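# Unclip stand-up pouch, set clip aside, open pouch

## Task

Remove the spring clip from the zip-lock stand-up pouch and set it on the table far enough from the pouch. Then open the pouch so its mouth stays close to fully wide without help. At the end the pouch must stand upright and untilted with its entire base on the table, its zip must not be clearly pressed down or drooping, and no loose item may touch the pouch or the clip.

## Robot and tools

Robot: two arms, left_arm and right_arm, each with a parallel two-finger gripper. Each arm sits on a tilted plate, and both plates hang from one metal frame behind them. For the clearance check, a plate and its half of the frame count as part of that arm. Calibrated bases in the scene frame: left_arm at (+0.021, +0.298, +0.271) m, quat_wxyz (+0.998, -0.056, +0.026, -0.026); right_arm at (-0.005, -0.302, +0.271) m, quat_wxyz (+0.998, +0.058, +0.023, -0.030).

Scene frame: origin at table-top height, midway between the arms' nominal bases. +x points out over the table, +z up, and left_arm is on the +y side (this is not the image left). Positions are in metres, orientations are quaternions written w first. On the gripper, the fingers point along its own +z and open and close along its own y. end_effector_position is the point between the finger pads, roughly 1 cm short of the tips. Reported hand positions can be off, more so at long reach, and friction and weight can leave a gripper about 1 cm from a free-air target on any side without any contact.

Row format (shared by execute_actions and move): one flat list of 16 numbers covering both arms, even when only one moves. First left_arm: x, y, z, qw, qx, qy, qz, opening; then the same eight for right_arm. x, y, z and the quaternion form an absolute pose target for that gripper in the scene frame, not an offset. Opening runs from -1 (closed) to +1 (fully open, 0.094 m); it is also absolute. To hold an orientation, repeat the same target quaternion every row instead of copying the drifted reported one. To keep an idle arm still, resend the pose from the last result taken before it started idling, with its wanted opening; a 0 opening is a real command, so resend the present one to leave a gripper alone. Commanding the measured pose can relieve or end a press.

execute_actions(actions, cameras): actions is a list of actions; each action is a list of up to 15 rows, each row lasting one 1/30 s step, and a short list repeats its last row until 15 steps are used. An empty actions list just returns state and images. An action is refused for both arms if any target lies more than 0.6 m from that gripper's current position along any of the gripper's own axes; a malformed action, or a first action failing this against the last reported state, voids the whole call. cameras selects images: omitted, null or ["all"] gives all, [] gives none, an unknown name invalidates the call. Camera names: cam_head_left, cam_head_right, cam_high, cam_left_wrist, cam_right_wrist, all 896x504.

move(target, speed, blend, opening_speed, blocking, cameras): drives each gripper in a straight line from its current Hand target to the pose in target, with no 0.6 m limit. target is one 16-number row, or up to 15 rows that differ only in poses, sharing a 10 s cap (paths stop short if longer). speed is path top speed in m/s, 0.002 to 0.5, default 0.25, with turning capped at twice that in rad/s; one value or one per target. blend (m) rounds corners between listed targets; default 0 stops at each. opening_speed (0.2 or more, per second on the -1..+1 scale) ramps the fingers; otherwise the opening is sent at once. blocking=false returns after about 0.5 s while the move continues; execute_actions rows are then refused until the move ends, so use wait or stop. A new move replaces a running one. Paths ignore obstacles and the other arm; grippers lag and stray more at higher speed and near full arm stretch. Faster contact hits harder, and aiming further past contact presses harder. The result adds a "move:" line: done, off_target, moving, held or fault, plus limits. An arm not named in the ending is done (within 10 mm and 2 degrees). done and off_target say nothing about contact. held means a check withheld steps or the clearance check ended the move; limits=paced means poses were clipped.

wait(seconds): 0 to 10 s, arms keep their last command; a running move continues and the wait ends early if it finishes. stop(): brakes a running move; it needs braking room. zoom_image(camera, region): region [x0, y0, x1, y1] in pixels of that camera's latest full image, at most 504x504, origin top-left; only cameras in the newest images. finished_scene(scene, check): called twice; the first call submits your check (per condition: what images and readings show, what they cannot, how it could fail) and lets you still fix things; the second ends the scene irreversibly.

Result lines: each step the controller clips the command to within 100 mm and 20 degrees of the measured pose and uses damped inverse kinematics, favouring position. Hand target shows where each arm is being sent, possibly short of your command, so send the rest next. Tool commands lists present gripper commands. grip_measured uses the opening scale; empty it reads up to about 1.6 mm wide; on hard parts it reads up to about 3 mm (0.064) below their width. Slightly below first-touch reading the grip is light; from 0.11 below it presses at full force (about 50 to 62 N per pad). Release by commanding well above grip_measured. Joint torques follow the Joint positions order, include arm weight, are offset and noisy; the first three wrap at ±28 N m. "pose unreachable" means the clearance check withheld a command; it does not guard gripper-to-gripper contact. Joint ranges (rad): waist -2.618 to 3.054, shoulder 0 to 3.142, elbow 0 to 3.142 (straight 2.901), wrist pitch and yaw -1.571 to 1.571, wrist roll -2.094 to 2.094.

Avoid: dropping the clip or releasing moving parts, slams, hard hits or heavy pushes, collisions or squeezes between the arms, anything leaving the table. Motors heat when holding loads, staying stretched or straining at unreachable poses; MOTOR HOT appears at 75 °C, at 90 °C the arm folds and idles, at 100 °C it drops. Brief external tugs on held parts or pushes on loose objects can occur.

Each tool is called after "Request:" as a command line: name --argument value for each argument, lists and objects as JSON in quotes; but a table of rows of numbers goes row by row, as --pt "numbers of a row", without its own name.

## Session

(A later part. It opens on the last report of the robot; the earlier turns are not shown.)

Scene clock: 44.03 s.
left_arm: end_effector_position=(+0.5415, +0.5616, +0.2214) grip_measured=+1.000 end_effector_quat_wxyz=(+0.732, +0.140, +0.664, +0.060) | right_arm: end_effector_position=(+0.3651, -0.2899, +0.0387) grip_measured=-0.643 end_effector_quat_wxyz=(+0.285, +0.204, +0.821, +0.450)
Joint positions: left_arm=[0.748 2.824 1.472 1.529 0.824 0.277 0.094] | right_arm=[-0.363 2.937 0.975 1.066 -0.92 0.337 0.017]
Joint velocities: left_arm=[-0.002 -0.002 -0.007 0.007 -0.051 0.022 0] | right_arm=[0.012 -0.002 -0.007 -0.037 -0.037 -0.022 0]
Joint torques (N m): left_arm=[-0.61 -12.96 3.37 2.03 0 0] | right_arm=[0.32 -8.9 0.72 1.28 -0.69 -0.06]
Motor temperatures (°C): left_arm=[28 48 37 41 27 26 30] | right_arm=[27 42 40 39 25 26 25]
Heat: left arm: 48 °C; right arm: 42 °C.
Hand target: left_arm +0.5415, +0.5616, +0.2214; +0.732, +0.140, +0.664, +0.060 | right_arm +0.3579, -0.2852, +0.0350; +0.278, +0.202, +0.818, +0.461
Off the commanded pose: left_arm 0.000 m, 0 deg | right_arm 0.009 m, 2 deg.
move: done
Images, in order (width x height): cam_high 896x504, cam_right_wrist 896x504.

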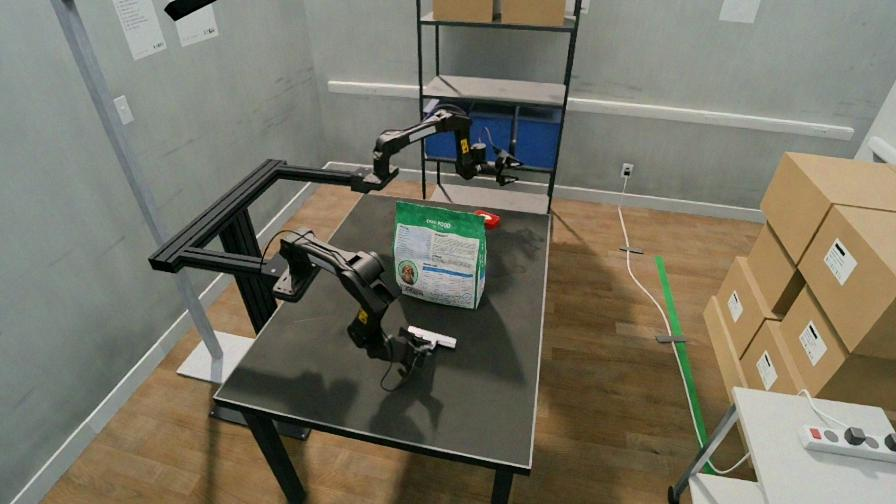

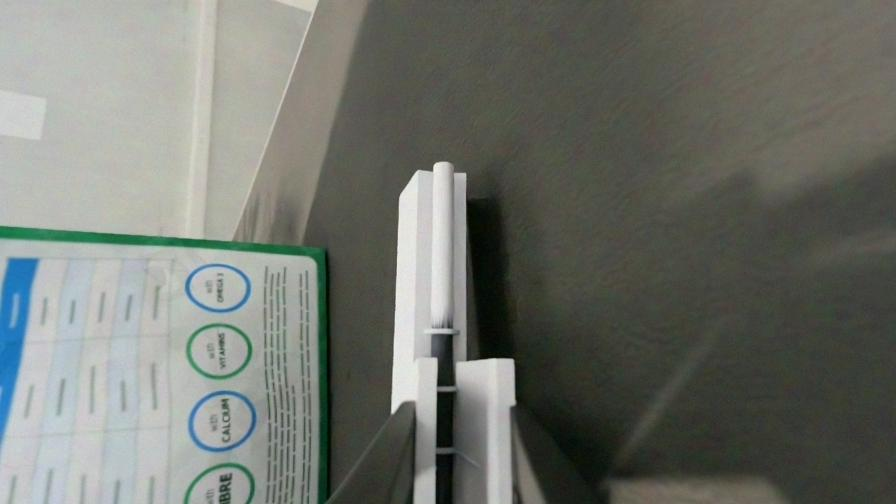

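Request:
move --pt "0.5415 0.5616 0.2214 0.732 0.14 0.664 0.06 1 0.358 -0.285 0.027 0.278 0.202 0.819 0.462 -0.9" --speed 0.03 --cameras '["cam_high","cam_right_wrist"]'

Request:
zoom_image --camera "cam_high" --region '[380, 290, 480, 380]'

Request:
zoom_image --camera "cam_right_wrist" --region '[330, 150, 650, 500]'

Scene clock: 45.03 s.
left_arm: end_effector_position=(+0.5415, +0.5616, +0.2214) grip_measured=+1.000 end_effector_quat_wxyz=(+0.732, +0.140, +0.664, +0.060) | right_arm: end_effector_position=(+0.3668, -0.2891, +0.0357) grip_measured=-0.643 end_effector_quat_wxyz=(+0.289, +0.197, +0.817, +0.458)
Joint positions: left_arm=[0.748 2.824 1.472 1.529 0.824 0.277 0.094] | right_arm=[-0.366 2.961 1.003 1.07 -0.943 0.334 0.017]
Joint velocities: left_arm=[-0.017 -0.007 -0.002 0.007 0.037 -0.037 0] | right_arm=[-0.002 -0.007 -0.002 -0.022 -0.037 -0.007 0.001]
Joint torques (N m): left_arm=[-0.61 -12.98 3.4 2.03 -0.01 -0.01] | right_arm=[0.44 -8.49 0.7 1.22 -0.47 -0.07]
Motor temperatures (°C): left_arm=[28 48 37 41 27 26 30] | right_arm=[27 42 40 39 25 26 25]
Heat: left arm: 48 °C; right arm: 42 °C.
Hand target: left_arm +0.5415, +0.5616, +0.2214; +0.732, +0.140, +0.664, +0.060 | right_arm +0.3577, -0.2849, +0.0273; +0.278, +0.202, +0.818, +0.462
Off the commanded pose: left_arm 0.000 m, 0 deg | right_arm 0.013 m, 1 deg.
move: off_target (right_arm)
Images, in order (width x height): cam_high 896x504, cam_right_wrist 896x504.

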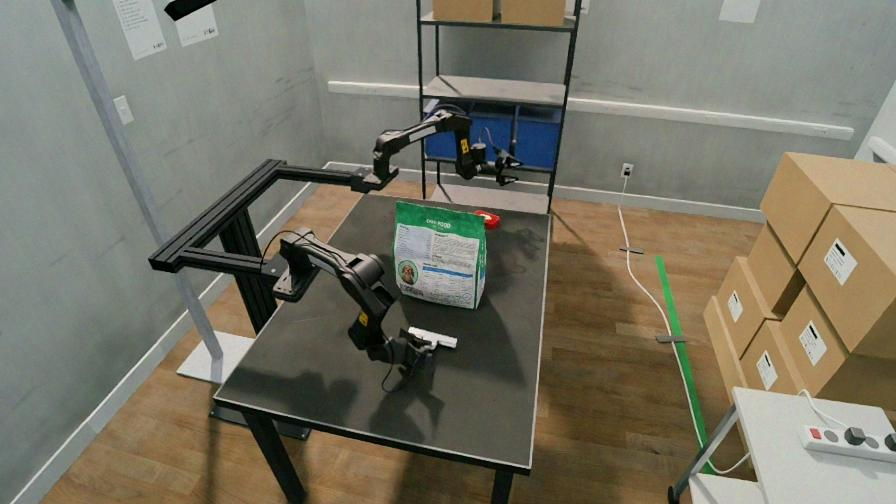

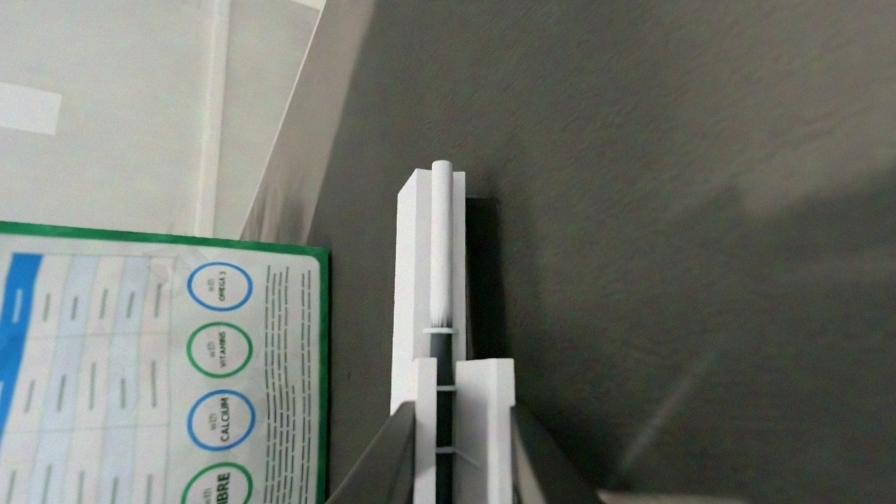

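Scaled by 5.040 from the camera's 896x504 image, which has a finer 1280x720 frame.

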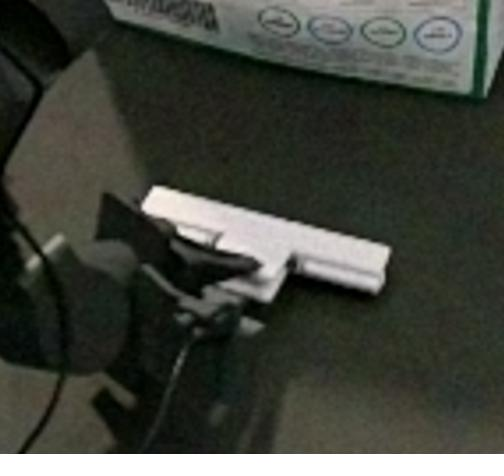

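Scaled by 1.440 from the camera's 896x504 image, which has a finer 1280x720 frame.

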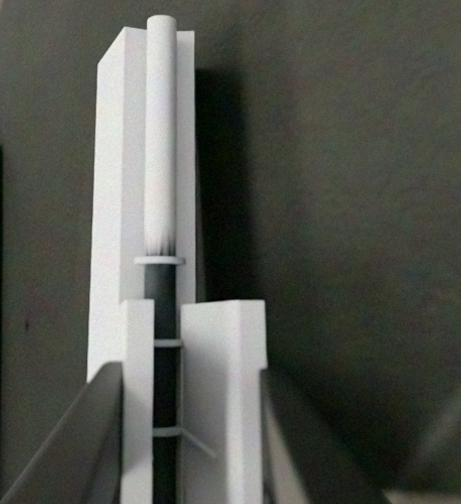

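Request:
move --pt "0.5415 0.5616 0.2214 0.732 0.14 0.664 0.06 1 0.36 -0.285 0.032 0.278 0.202 0.819 0.462 -0.15" --speed 0.03 --opening_speed 0.3 --cameras '["cam_high","cam_right_wrist"]'

Request:
zoom_image --camera "cam_high" --region '[380, 290, 480, 380]'

Scene clock: 48.07 s.
left_arm: end_effector_position=(+0.5415, +0.5616, +0.2214) grip_measured=+1.000 end_effector_quat_wxyz=(+0.732, +0.140, +0.664, +0.060) | right_arm: end_effector_position=(+0.3663, -0.2889, +0.0352) grip_measured=-0.152 end_effector_quat_wxyz=(+0.287, +0.199, +0.817, +0.458)
Joint positions: left_arm=[0.748 2.824 1.472 1.529 0.824 0.277 0.094] | right_arm=[-0.366 2.961 1.003 1.066 -0.942 0.334 0.04]
Joint velocities: left_arm=[-0.027 -0.002 0.002 0.022 -0.022 0.007 0] | right_arm=[0.002 -0.017 -0.002 -0.007 -0.007 -0.007 0]
Joint torques (N m): left_arm=[-0.61 -13.01 3.36 2.02 0.01 -0.01] | right_arm=[0.73 -10.07 -0.25 1.23 -0.47 0]
Motor temperatures (°C): left_arm=[28 48 37 41 27 26 30] | right_arm=[27 42 39 39 25 26 25]
Heat: left arm: 48 °C; right arm: 42 °C.
Hand target: left_arm +0.5415, +0.5616, +0.2214; +0.732, +0.140, +0.664, +0.060 | right_arm +0.3599, -0.2851, +0.0321; +0.278, +0.202, +0.818, +0.461
Off the commanded pose: left_arm 0.000 m, 0 deg | right_arm 0.008 m, 1 deg.
move: done
Images, in order (width x height): cam_high 896x504, cam_right_wrist 896x504.

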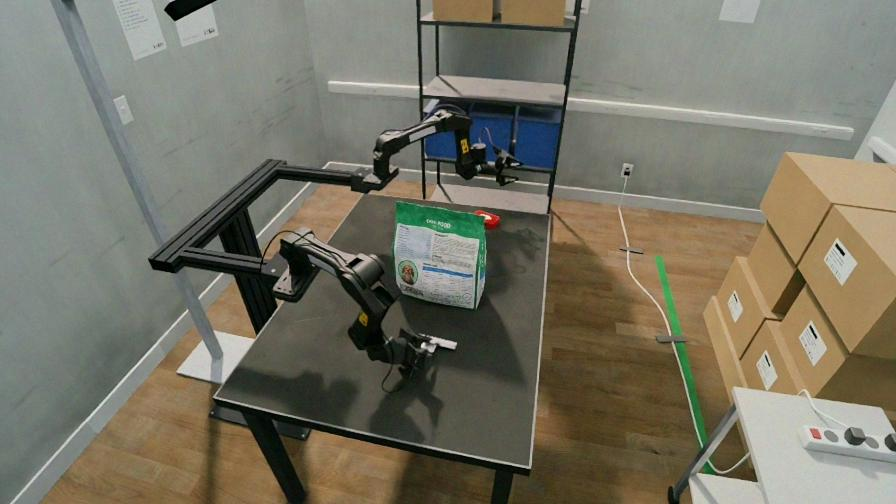

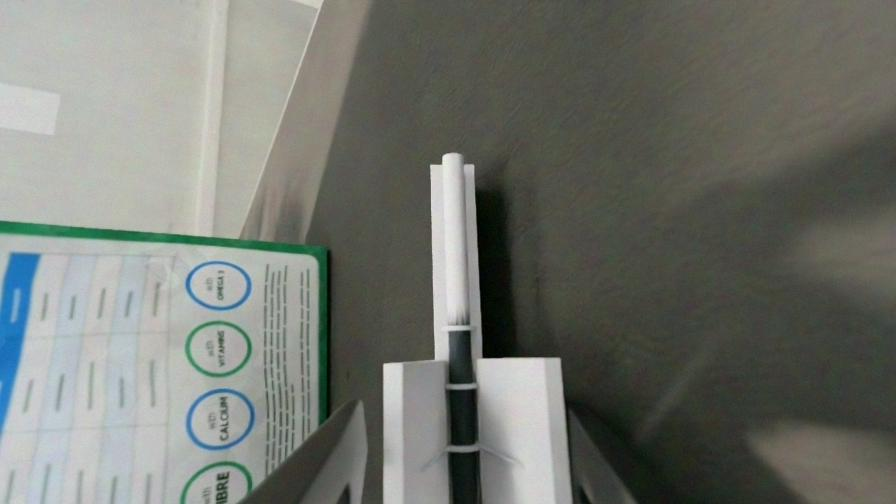

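Scaled by 5.040 from the camera's 896x504 image, which has a finer 1280x720 frame.

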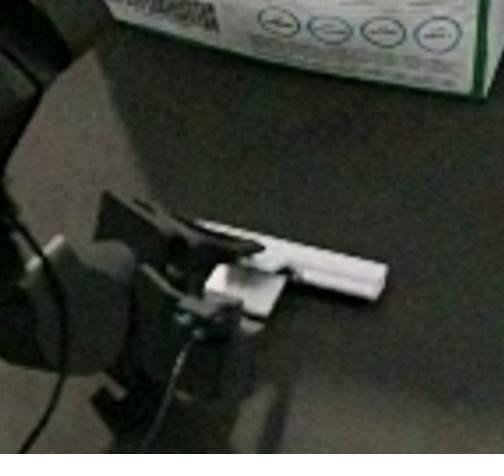

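Request:
move --pt "0.5415 0.5616 0.2214 0.732 0.14 0.664 0.06 1 0.30 -0.345 0.068 0.278 0.202 0.819 0.462 -0.1" --speed 0.06

Request:
zoom_image --camera "cam_high" --region '[380, 290, 480, 380]'

Scene clock: 50.80 s.
left_arm: end_effector_position=(+0.5415, +0.5616, +0.2214) grip_measured=+1.000 end_effector_quat_wxyz=(+0.732, +0.140, +0.664, +0.060) | right_arm: end_effector_position=(+0.2930, -0.3410, +0.0582) grip_measured=-0.102 end_effector_quat_wxyz=(+0.261, +0.212, +0.823, +0.458)
Joint positions: left_arm=[0.748 2.824 1.472 1.529 0.824 0.277 0.094] | right_arm=[-0.662 2.776 0.866 0.529 -1.049 -0.177 0.042]
Joint velocities: left_arm=[-0.012 -0.022 -0.002 0.037 0.037 -0.022 0] | right_arm=[-0.002 0.002 -0.032 0.007 -0.066 0.007 -0.001]
Joint torques (N m): left_arm=[-0.64 -12.96 3.4 2.03 0 0] | right_arm=[0.21 -12.33 0.25 0.31 -0.8 -0.07]
Motor temperatures (°C): left_arm=[28 48 37 41 27 26 30] | right_arm=[27 43 39 38 25 26 25]
Heat: left arm: 48 °C; right arm: 43 °C.
Hand target: left_arm +0.5415, +0.5616, +0.2214; +0.732, +0.140, +0.664, +0.060 | right_arm +0.3004, -0.3465, +0.0678; +0.277, +0.201, +0.818, +0.462
Off the commanded pose: left_arm 0.000 m, 0 deg | right_arm 0.013 m, 2 deg.
move: off_target (right_arm)

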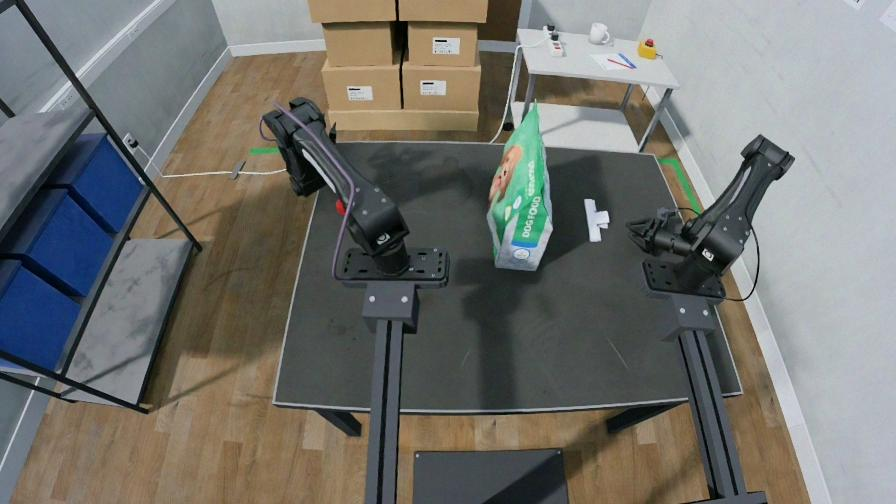

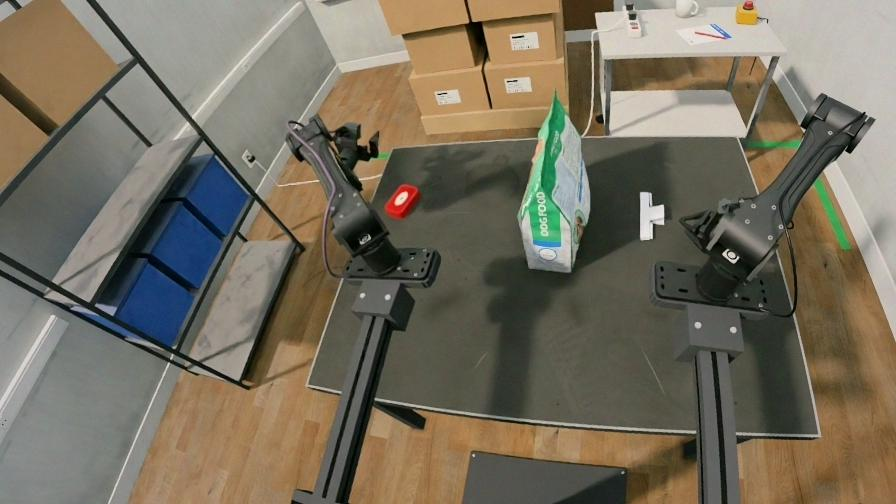

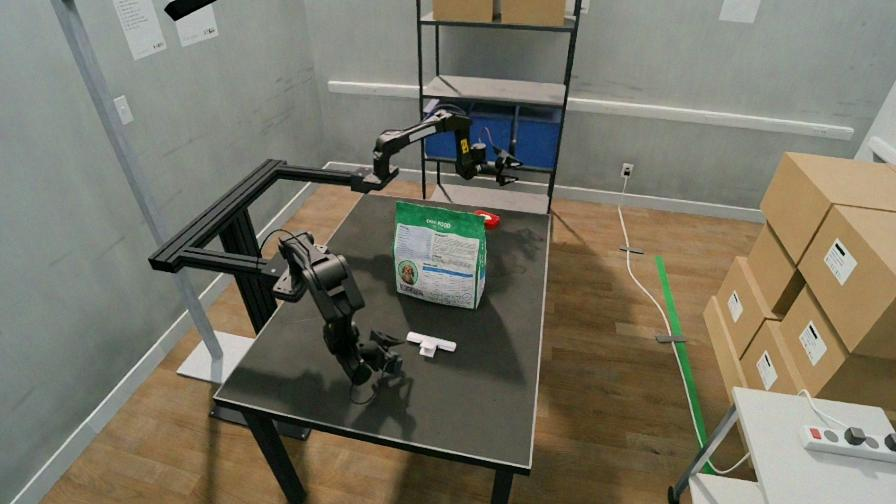

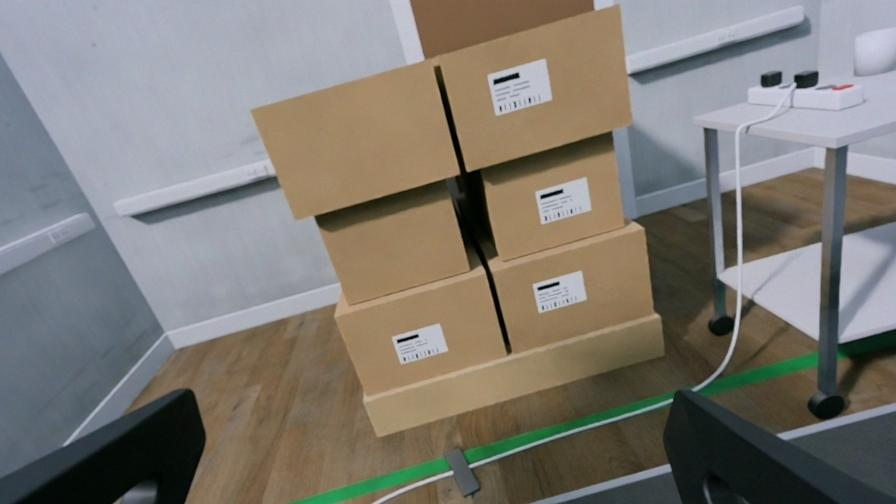

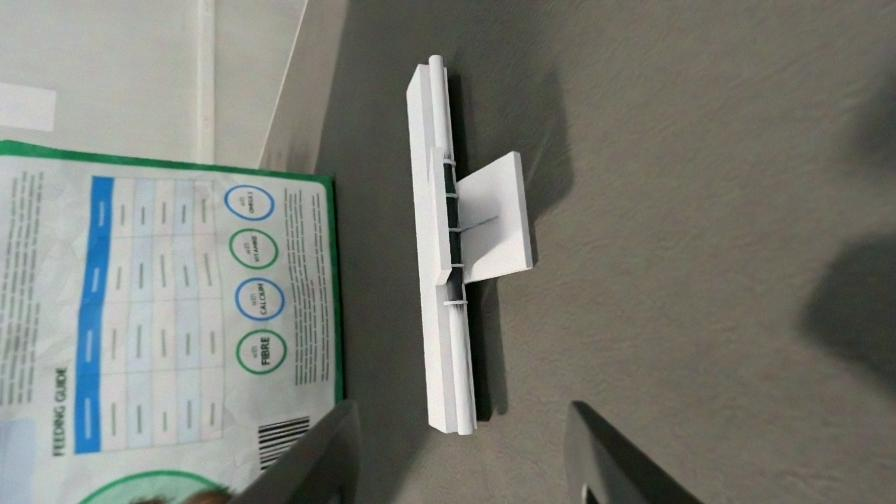

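Scaled by 5.040 from the camera's 896x504 image, which has a finer 1280x720 frame.

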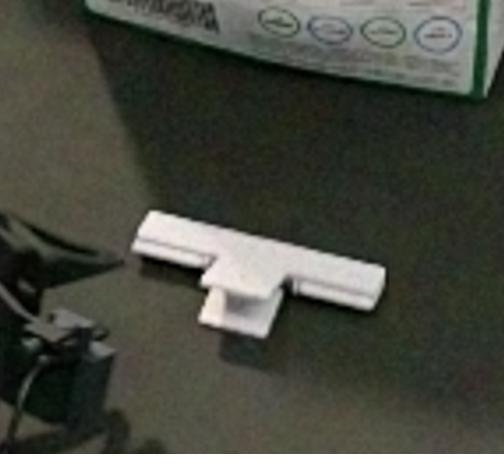

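Request:
move --pt "0.5415 0.5616 0.2214 0.732 0.14 0.664 0.06 1 0.28 -0.35 0.30 0.302 0.164 0.872 0.351 0.3" --pt "0.5415 0.5616 0.2214 0.732 0.14 0.664 0.06 1 0.30 -0.25 0.48 0.342 0.036 0.94 -0.0097 1" --pt "0.5415 0.5616 0.2214 0.732 0.14 0.664 0.06 1 0.33 -0.02 0.50 0.342 0.036 0.94 -0.0097 1" --blend 0.04

Request:
zoom_image --camera "cam_right_wrist" --region '[300, 50, 600, 504]'

every target must give the same right_gripper/opening; nothing of the call was run
Scene clock: 52.67 s.
left_arm: end_effector_position=(+0.5415, +0.5616, +0.2214) grip_measured=+1.000 end_effector_quat_wxyz=(+0.732, +0.140, +0.664, +0.060) | right_arm: end_effector_position=(+0.2929, -0.3409, +0.0582) grip_measured=-0.102 end_effector_quat_wxyz=(+0.261, +0.212, +0.823, +0.458)
Joint positions: left_arm=[0.748 2.824 1.472 1.529 0.824 0.277 0.094] | right_arm=[-0.662 2.776 0.866 0.528 -1.049 -0.177 0.042]
Joint velocities: left_arm=[-0.017 -0.007 -0.002 -0.022 0.022 0.007 0] | right_arm=[-0.002 0.022 -0.007 -0.022 -0.037 0.007 0]
Joint torques (N m): left_arm=[-0.59 -12.97 3.41 2.02 0.01 -0.01] | right_arm=[0.18 -12.36 0.23 0.3 -0.79 -0.08]
Motor temperatures (°C): left_arm=[28 48 37 41 26 26 30] | right_arm=[27 43 39 38 26 26 25]
Heat: left arm: 48 °C; right arm: 43 °C.
Hand target: left_arm +0.5415, +0.5616, +0.2214; +0.732, +0.140, +0.664, +0.060 | right_arm +0.3004, -0.3465, +0.0678; +0.277, +0.201, +0.818, +0.462
Tool commands: left_gripper/opening=+1.0 right_gripper/opening=-0.1
Off the commanded pose: left_arm 0.000 m, 0 deg | right_arm 0.013 m, 2 deg.

Scaled by 1.110 from the camera's 896x504 image, which has a finer 1280x720 frame.

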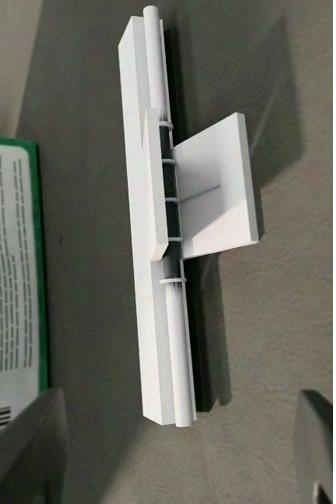

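Request:
move --pt "0.5415 0.5616 0.2214 0.732 0.14 0.664 0.06 1 0.28 -0.35 0.30 0.302 0.164 0.872 0.351 0" --pt "0.5415 0.5616 0.2214 0.732 0.14 0.664 0.06 1 0.30 -0.25 0.48 0.342 0.036 0.94 -0.0097 0" --pt "0.5415 0.5616 0.2214 0.732 0.14 0.664 0.06 1 0.33 -0.02 0.50 0.342 0.036 0.94 -0.0097 0" --blend 0.04

Request:
zoom_image --camera "cam_right_wrist" --region '[300, 50, 600, 504]'

Scene clock: 57.43 s.
left_arm: end_effector_position=(+0.5415, +0.5616, +0.2214) grip_measured=+1.000 end_effector_quat_wxyz=(+0.732, +0.140, +0.664, +0.060) | right_arm: end_effector_position=(+0.3198, -0.0179, +0.5017) grip_measured=-0.002 end_effector_quat_wxyz=(+0.337, +0.032, +0.941, -0.002)
Joint positions: left_arm=[0.748 2.824 1.472 1.529 0.824 0.277 0.094] | right_arm=[1.092 1.932 1.86 -1.178 0.682 0.944 0.047]
Joint velocities: left_arm=[-0.022 -0.007 -0.012 -0.051 -0.051 -0.095 0] | right_arm=[-0.012 0.002 -0.022 0.051 -0.022 -0.037 -0.001]
Joint torques (N m): left_arm=[-0.62 -12.94 3.38 2.02 0 -0.01] | right_arm=[0.87 -9.33 9.01 0.87 0.5 0.07]
Motor temperatures (°C): left_arm=[28 49 37 41 26 26 30] | right_arm=[27 43 39 38 25 26 25]
Heat: left arm: 49 °C; right arm: 43 °C.
Hand target: left_arm +0.5415, +0.5616, +0.2214; +0.732, +0.140, +0.664, +0.060 | right_arm +0.3233, -0.0184, +0.5044; +0.345, +0.036, +0.938, -0.011
Off the commanded pose: left_arm 0.000 m, 0 deg | right_arm 0.011 m, 1 deg.
move: off_target (right_arm)

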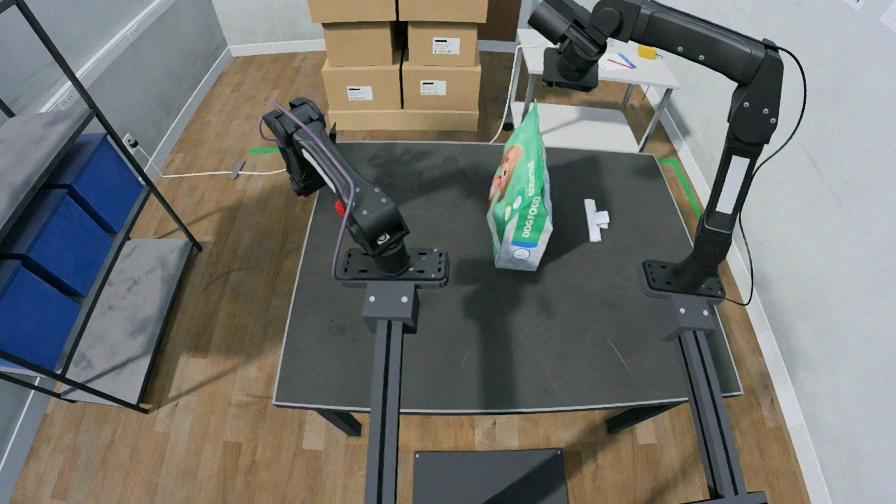

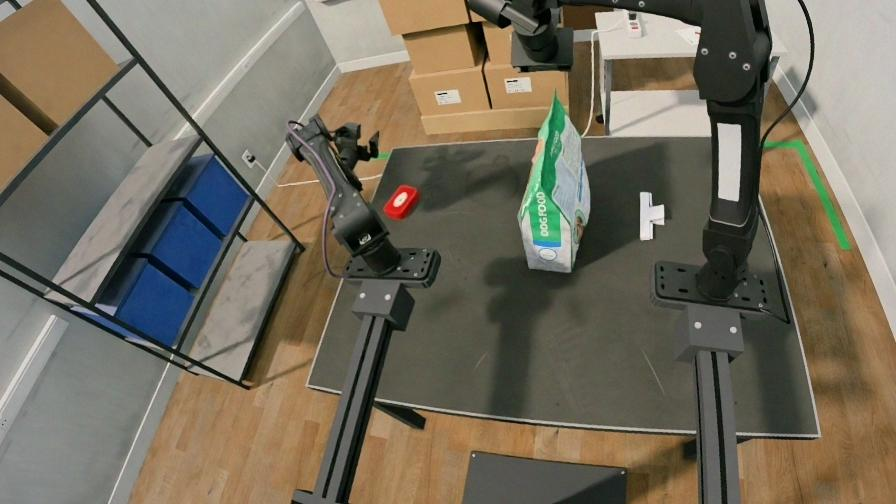

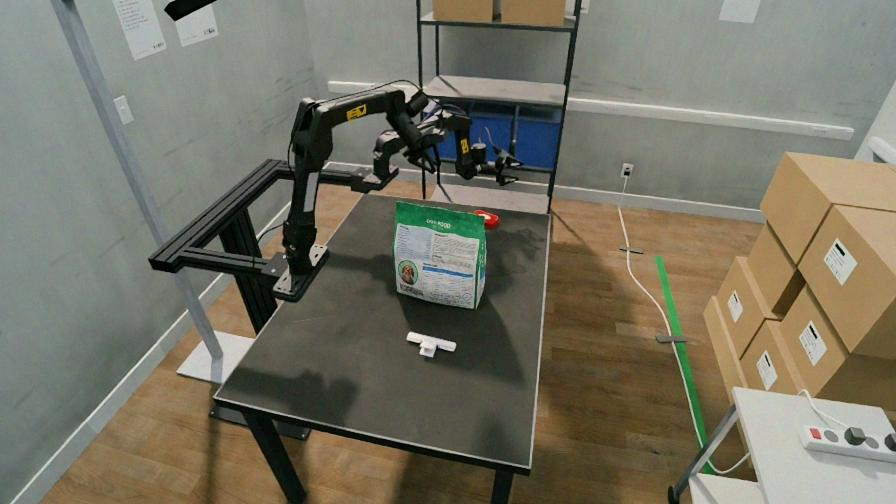

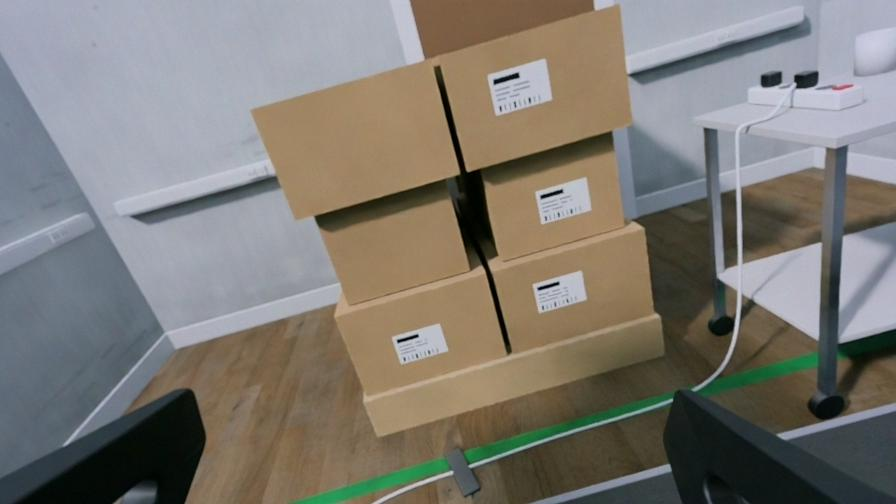

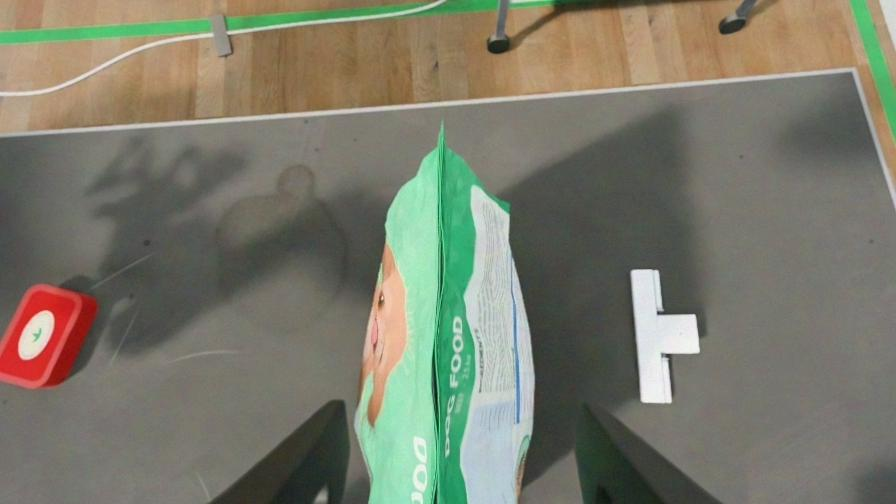

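Scaled by 1.110 from the camera's 896x504 image, which has a finer 1280x720 frame.

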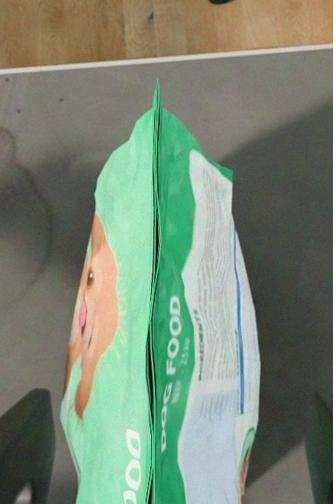

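Request:
move --pt "0.5415 0.5616 0.2214 0.732 0.14 0.664 0.06 1 0.28 -0.02 0.455 0.342 0.036 0.94 -0.0097 0" --speed 0.15 --cameras '["cam_right_wrist"]'

Request:
zoom_image --camera "cam_right_wrist" --region '[370, 50, 550, 280]'

Request:
zoom_image --camera "cam_right_wrist" --region '[370, 250, 550, 500]'

Scene clock: 59.03 s.
left_arm: end_effector_position=(+0.5415, +0.5616, +0.2214) grip_measured=+1.000 end_effector_quat_wxyz=(+0.732, +0.140, +0.664, +0.060) | right_arm: end_effector_position=(+0.2790, -0.0162, +0.4433) grip_measured=-0.002 end_effector_quat_wxyz=(+0.325, +0.028, +0.945, -0.017)
Joint positions: left_arm=[0.748 2.824 1.472 1.529 0.824 0.277 0.094] | right_arm=[1.172 1.881 1.569 -1.047 0.697 1.055 0.047]
Joint velocities: left_arm=[0.012 0.017 0.007 0.022 -0.095 -0.022 0] | right_arm=[-0.007 0.002 -0.017 -0.022 -0.007 0.022 -0.001]
Joint torques (N m): left_arm=[-0.61 -12.93 3.37 2.03 0 0] | right_arm=[1.05 -12.77 6.16 0.9 0.54 0.09]
Motor temperatures (°C): left_arm=[28 49 37 41 26 26 30] | right_arm=[27 43 39 38 25 26 25]
Heat: left arm: 49 °C; right arm: 43 °C.
Hand target: left_arm +0.5415, +0.5616, +0.2214; +0.732, +0.140, +0.664, +0.060 | right_arm +0.2802, -0.0202, +0.4549; +0.341, +0.036, +0.939, -0.010
Off the commanded pose: left_arm 0.000 m, 0 deg | right_arm 0.012 m, 2 deg.
move: off_target (right_arm)
Images, in order (width x height): cam_right_wrist 896x504.

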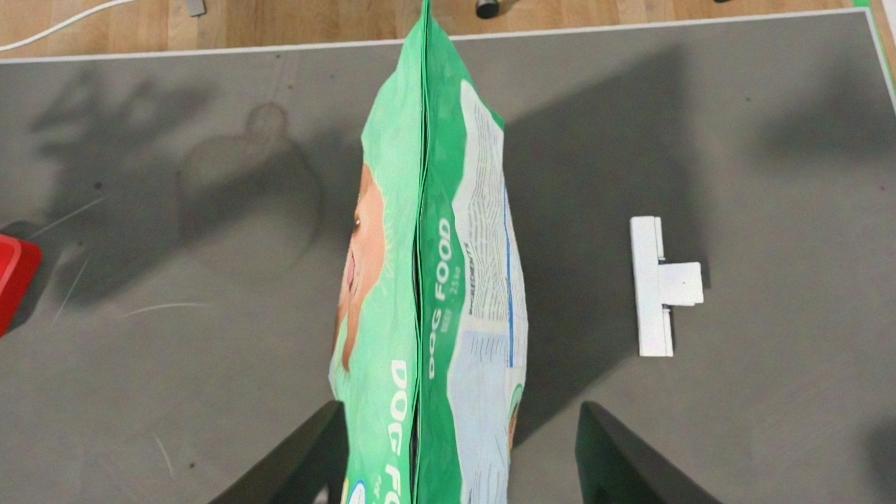

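Scaled by 2.191 from the camera's 896x504 image, which has a finer 1280x720 frame.

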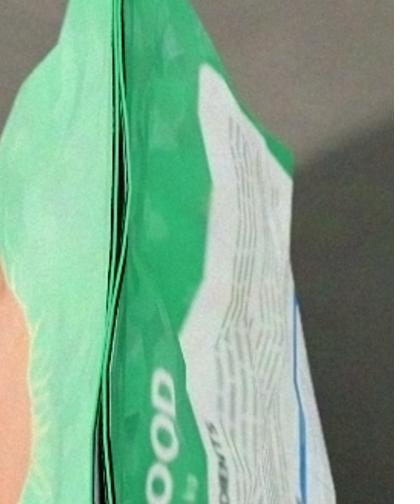

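Scaled by 2.016 from the camera's 896x504 image, which has a finer 1280x720 frame.

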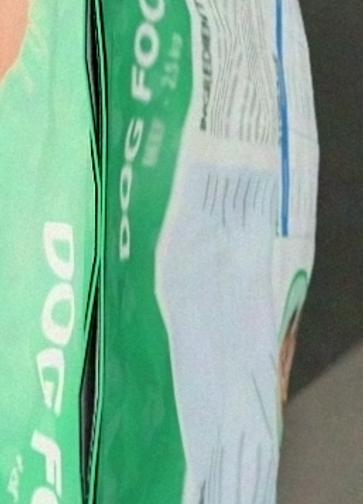

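Request:
zoom_image --camera "cam_right_wrist" --region '[200, 380, 700, 504]'

Request:
zoom_image --camera "cam_high" --region '[370, 110, 550, 230]'

Scaled by 1.008 from the camera's 896x504 image, which has a finer 1280x720 frame.

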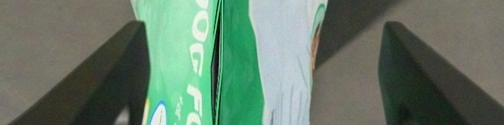

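This scene's latest camera images include none from cam_high. They are from: cam_right_wrist. cam_high's image comes with the result of a call that names it in "cameras".

Request:
move --pt "0.5415 0.5616 0.2214 0.732 0.14 0.664 0.06 1 0.33 -0.01 0.45 0.1304 0.039 0.9906 -0.0051 -1" --speed 0.15 --opening_speed 1

Request:
zoom_image --camera "cam_right_wrist" --region '[370, 250, 550, 500]'

Request:
zoom_image --camera "cam_high" --region '[370, 110, 550, 230]'

Scene clock: 63.13 s.
left_arm: end_effector_position=(+0.5415, +0.5616, +0.2214) grip_measured=+1.000 end_effector_quat_wxyz=(+0.732, +0.140, +0.664, +0.060) | right_arm: end_effector_position=(+0.3285, -0.0120, +0.4535) grip_measured=-0.994 end_effector_quat_wxyz=(+0.136, +0.042, +0.990, +0.000)
Joint positions: left_arm=[0.748 2.824 1.472 1.529 0.824 0.277 0.094] | right_arm=[0.944 2.215 2.254 -1.504 0.323 0.937 0]
Joint velocities: left_arm=[0.012 -0.007 -0.007 -0.066 0.051 -0.007 0] | right_arm=[-0.012 0.007 -0.017 -0.022 -0.051 0.022 0.001]
Joint torques (N m): left_arm=[-0.61 -12.97 3.38 2.03 0 -0.01] | right_arm=[0.98 -11 8.46 0.45 0.08 -0.03]
Motor temperatures (°C): left_arm=[27 49 37 41 26 26 30] | right_arm=[27 44 40 37 25 26 25]
Heat: left arm: 49 °C; right arm: 44 °C.
Hand target: left_arm +0.5415, +0.5616, +0.2214; +0.732, +0.140, +0.664, +0.060 | right_arm +0.3294, -0.0101, +0.4492; +0.130, +0.039, +0.991, -0.005
Off the commanded pose: left_arm 0.000 m, 0 deg | right_arm 0.004 m, 1 deg.
move: done

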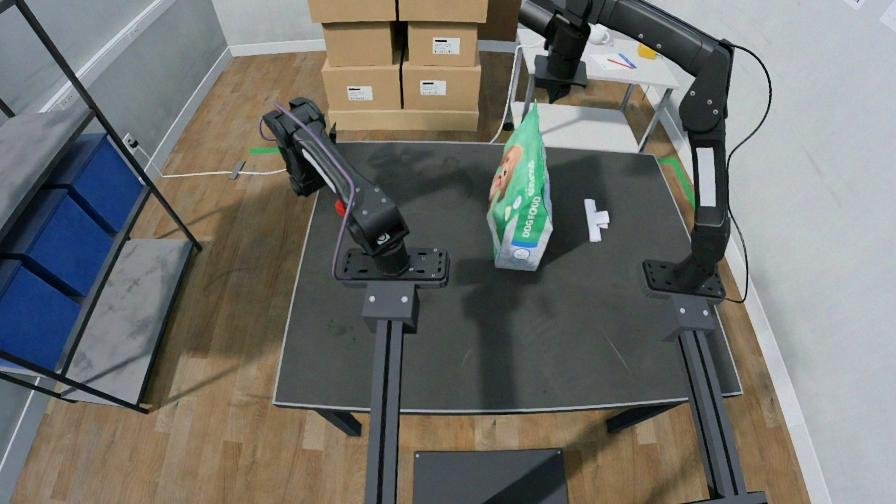

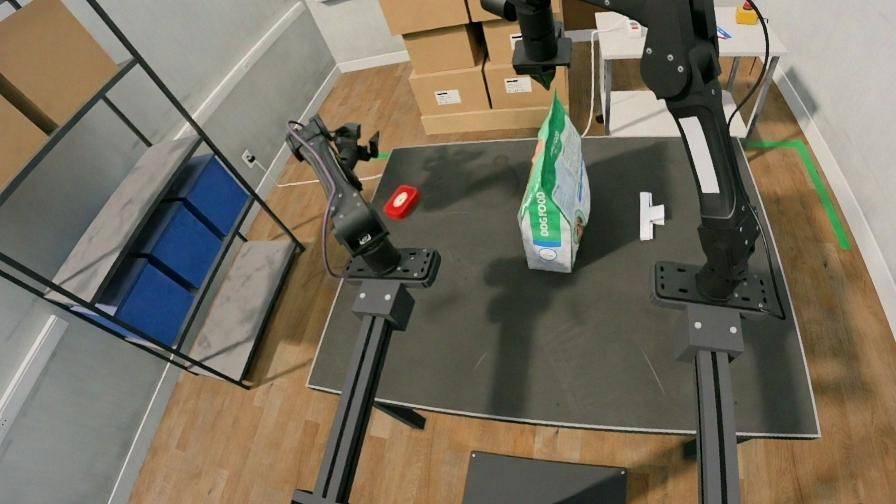

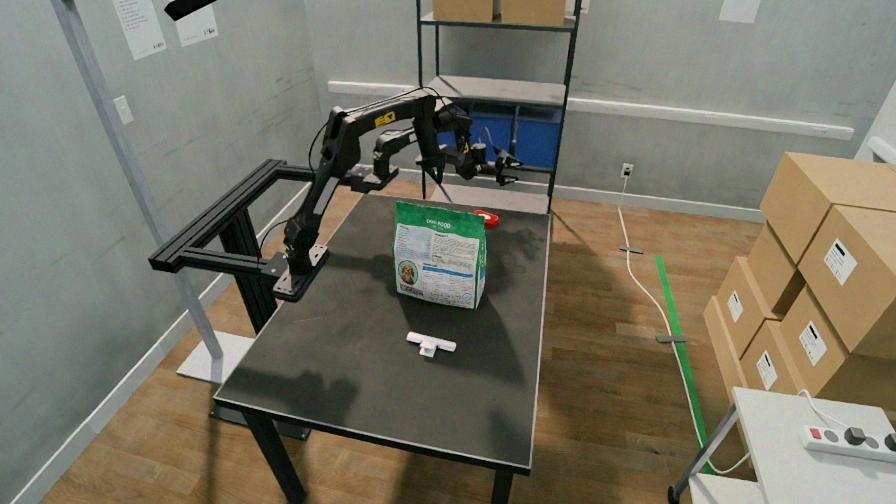

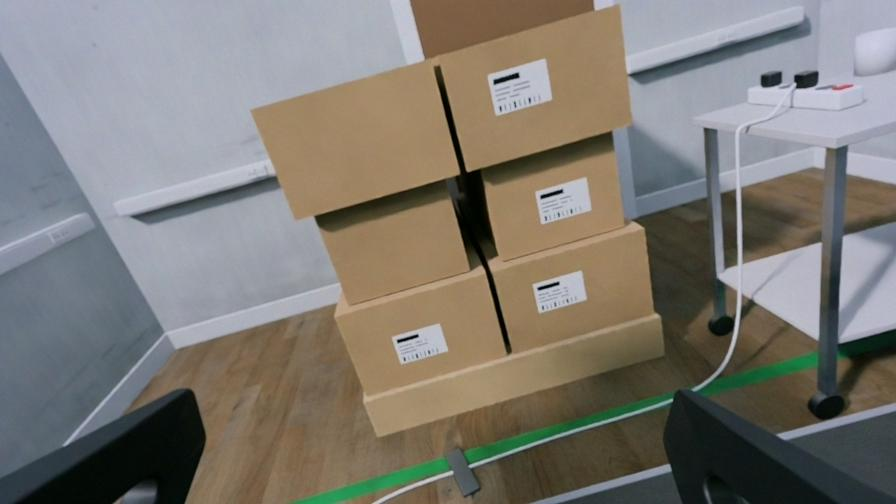

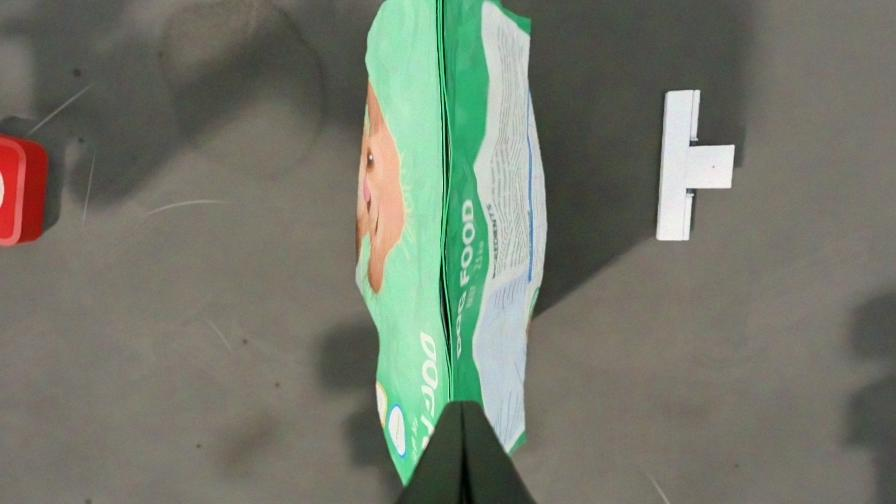

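Scaled by 2.016 from the camera's 896x504 image, which has a finer 1280x720 frame.

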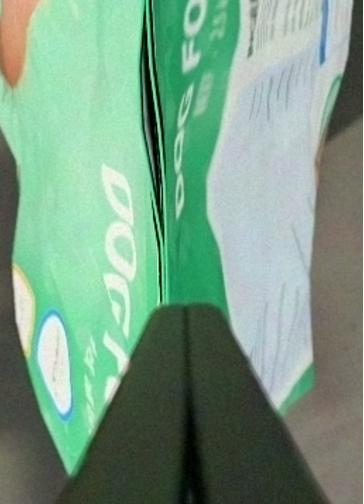

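Scaled by 2.800 from the camera's 896x504 image, which has a finer 1280x720 frame.

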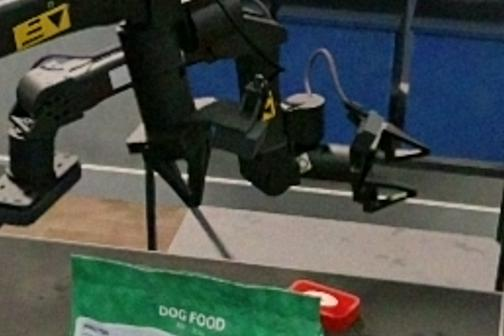

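Request:
move --pt "0.5415 0.5616 0.2214 0.732 0.14 0.664 0.06 1 0.344 -0.0155 0.40 0.1304 0.039 0.9906 -0.0051 -0.66" --speed 0.1 --opening_speed 1 --cameras '["cam_right_wrist","cam_high"]'

Request:
zoom_image --camera "cam_right_wrist" --region '[370, 250, 550, 500]'

Request:
zoom_image --camera "cam_high" --region '[370, 130, 510, 250]'

Scene clock: 65.23 s.
left_arm: end_effector_position=(+0.5415, +0.5616, +0.2214) grip_measured=+1.000 end_effector_quat_wxyz=(+0.732, +0.140, +0.664, +0.060) | right_arm: end_effector_position=(+0.3442, -0.0144, +0.3986) grip_measured=-0.662 end_effector_quat_wxyz=(+0.129, +0.040, +0.991, -0.009)
Joint positions: left_arm=[0.748 2.824 1.472 1.529 0.824 0.277 0.094] | right_arm=[0.9 2.215 2.04 -1.297 0.319 0.89 0.016]
Joint velocities: left_arm=[-0.012 -0.007 0.007 -0.037 -0.022 0.095 0] | right_arm=[0.007 -0.012 -0.012 -0.037 -0.037 0.007 -0.001]
Joint torques (N m): left_arm=[-0.61 -13 3.37 2.03 0 0] | right_arm=[0.92 -14.05 5.85 0.67 0.07 -0.03]
Motor temperatures (°C): left_arm=[27 49 37 41 26 26 30] | right_arm=[27 45 40 37 25 26 25]
Heat: left arm: 49 °C; right arm: 45 °C.
Hand target: left_arm +0.5415, +0.5616, +0.2214; +0.732, +0.140, +0.664, +0.060 | right_arm +0.3445, -0.0150, +0.4000; +0.130, +0.039, +0.991, -0.005
Off the commanded pose: left_arm 0.000 m, 0 deg | right_arm 0.002 m, 0 deg.
move: done
Images, in order (width x height): cam_high 896x504, cam_right_wrist 896x504.

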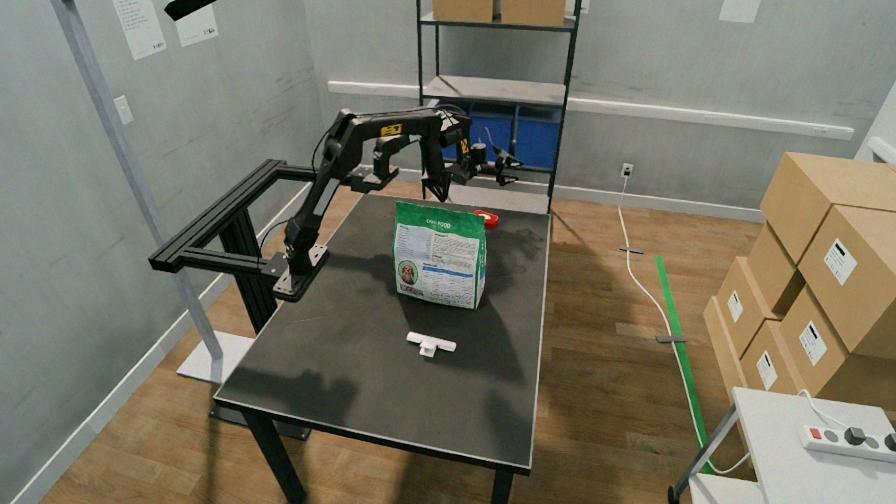

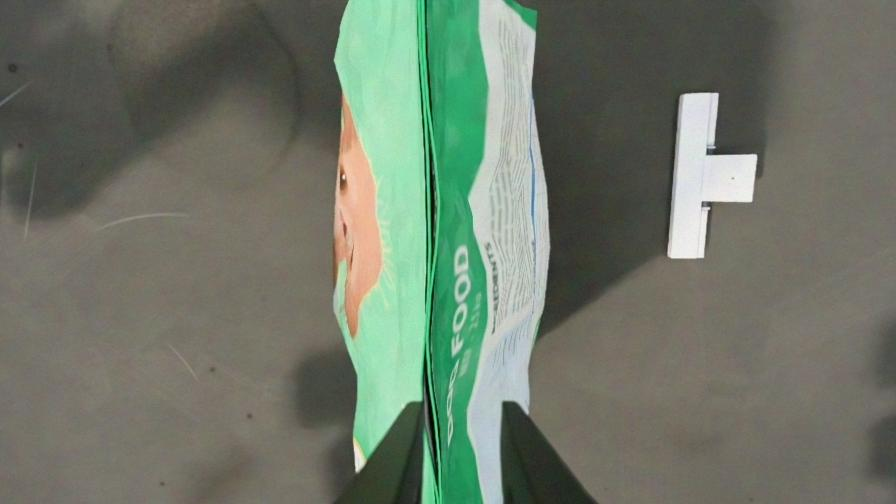

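Scaled by 2.016 from the camera's 896x504 image, which has a finer 1280x720 frame.

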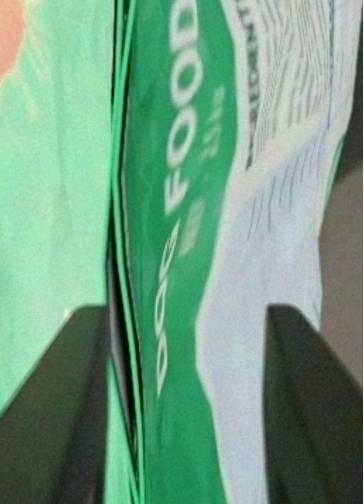

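Scaled by 3.600 from the camera's 896x504 image, which has a finer 1280x720 frame.

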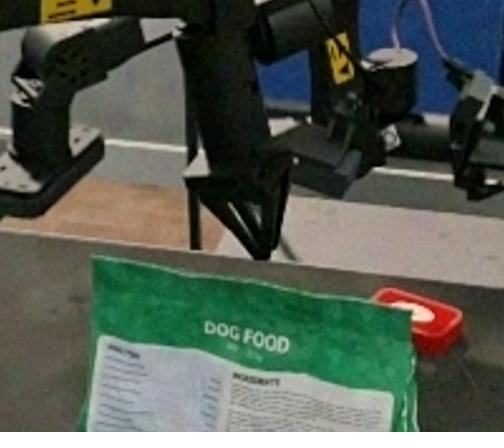

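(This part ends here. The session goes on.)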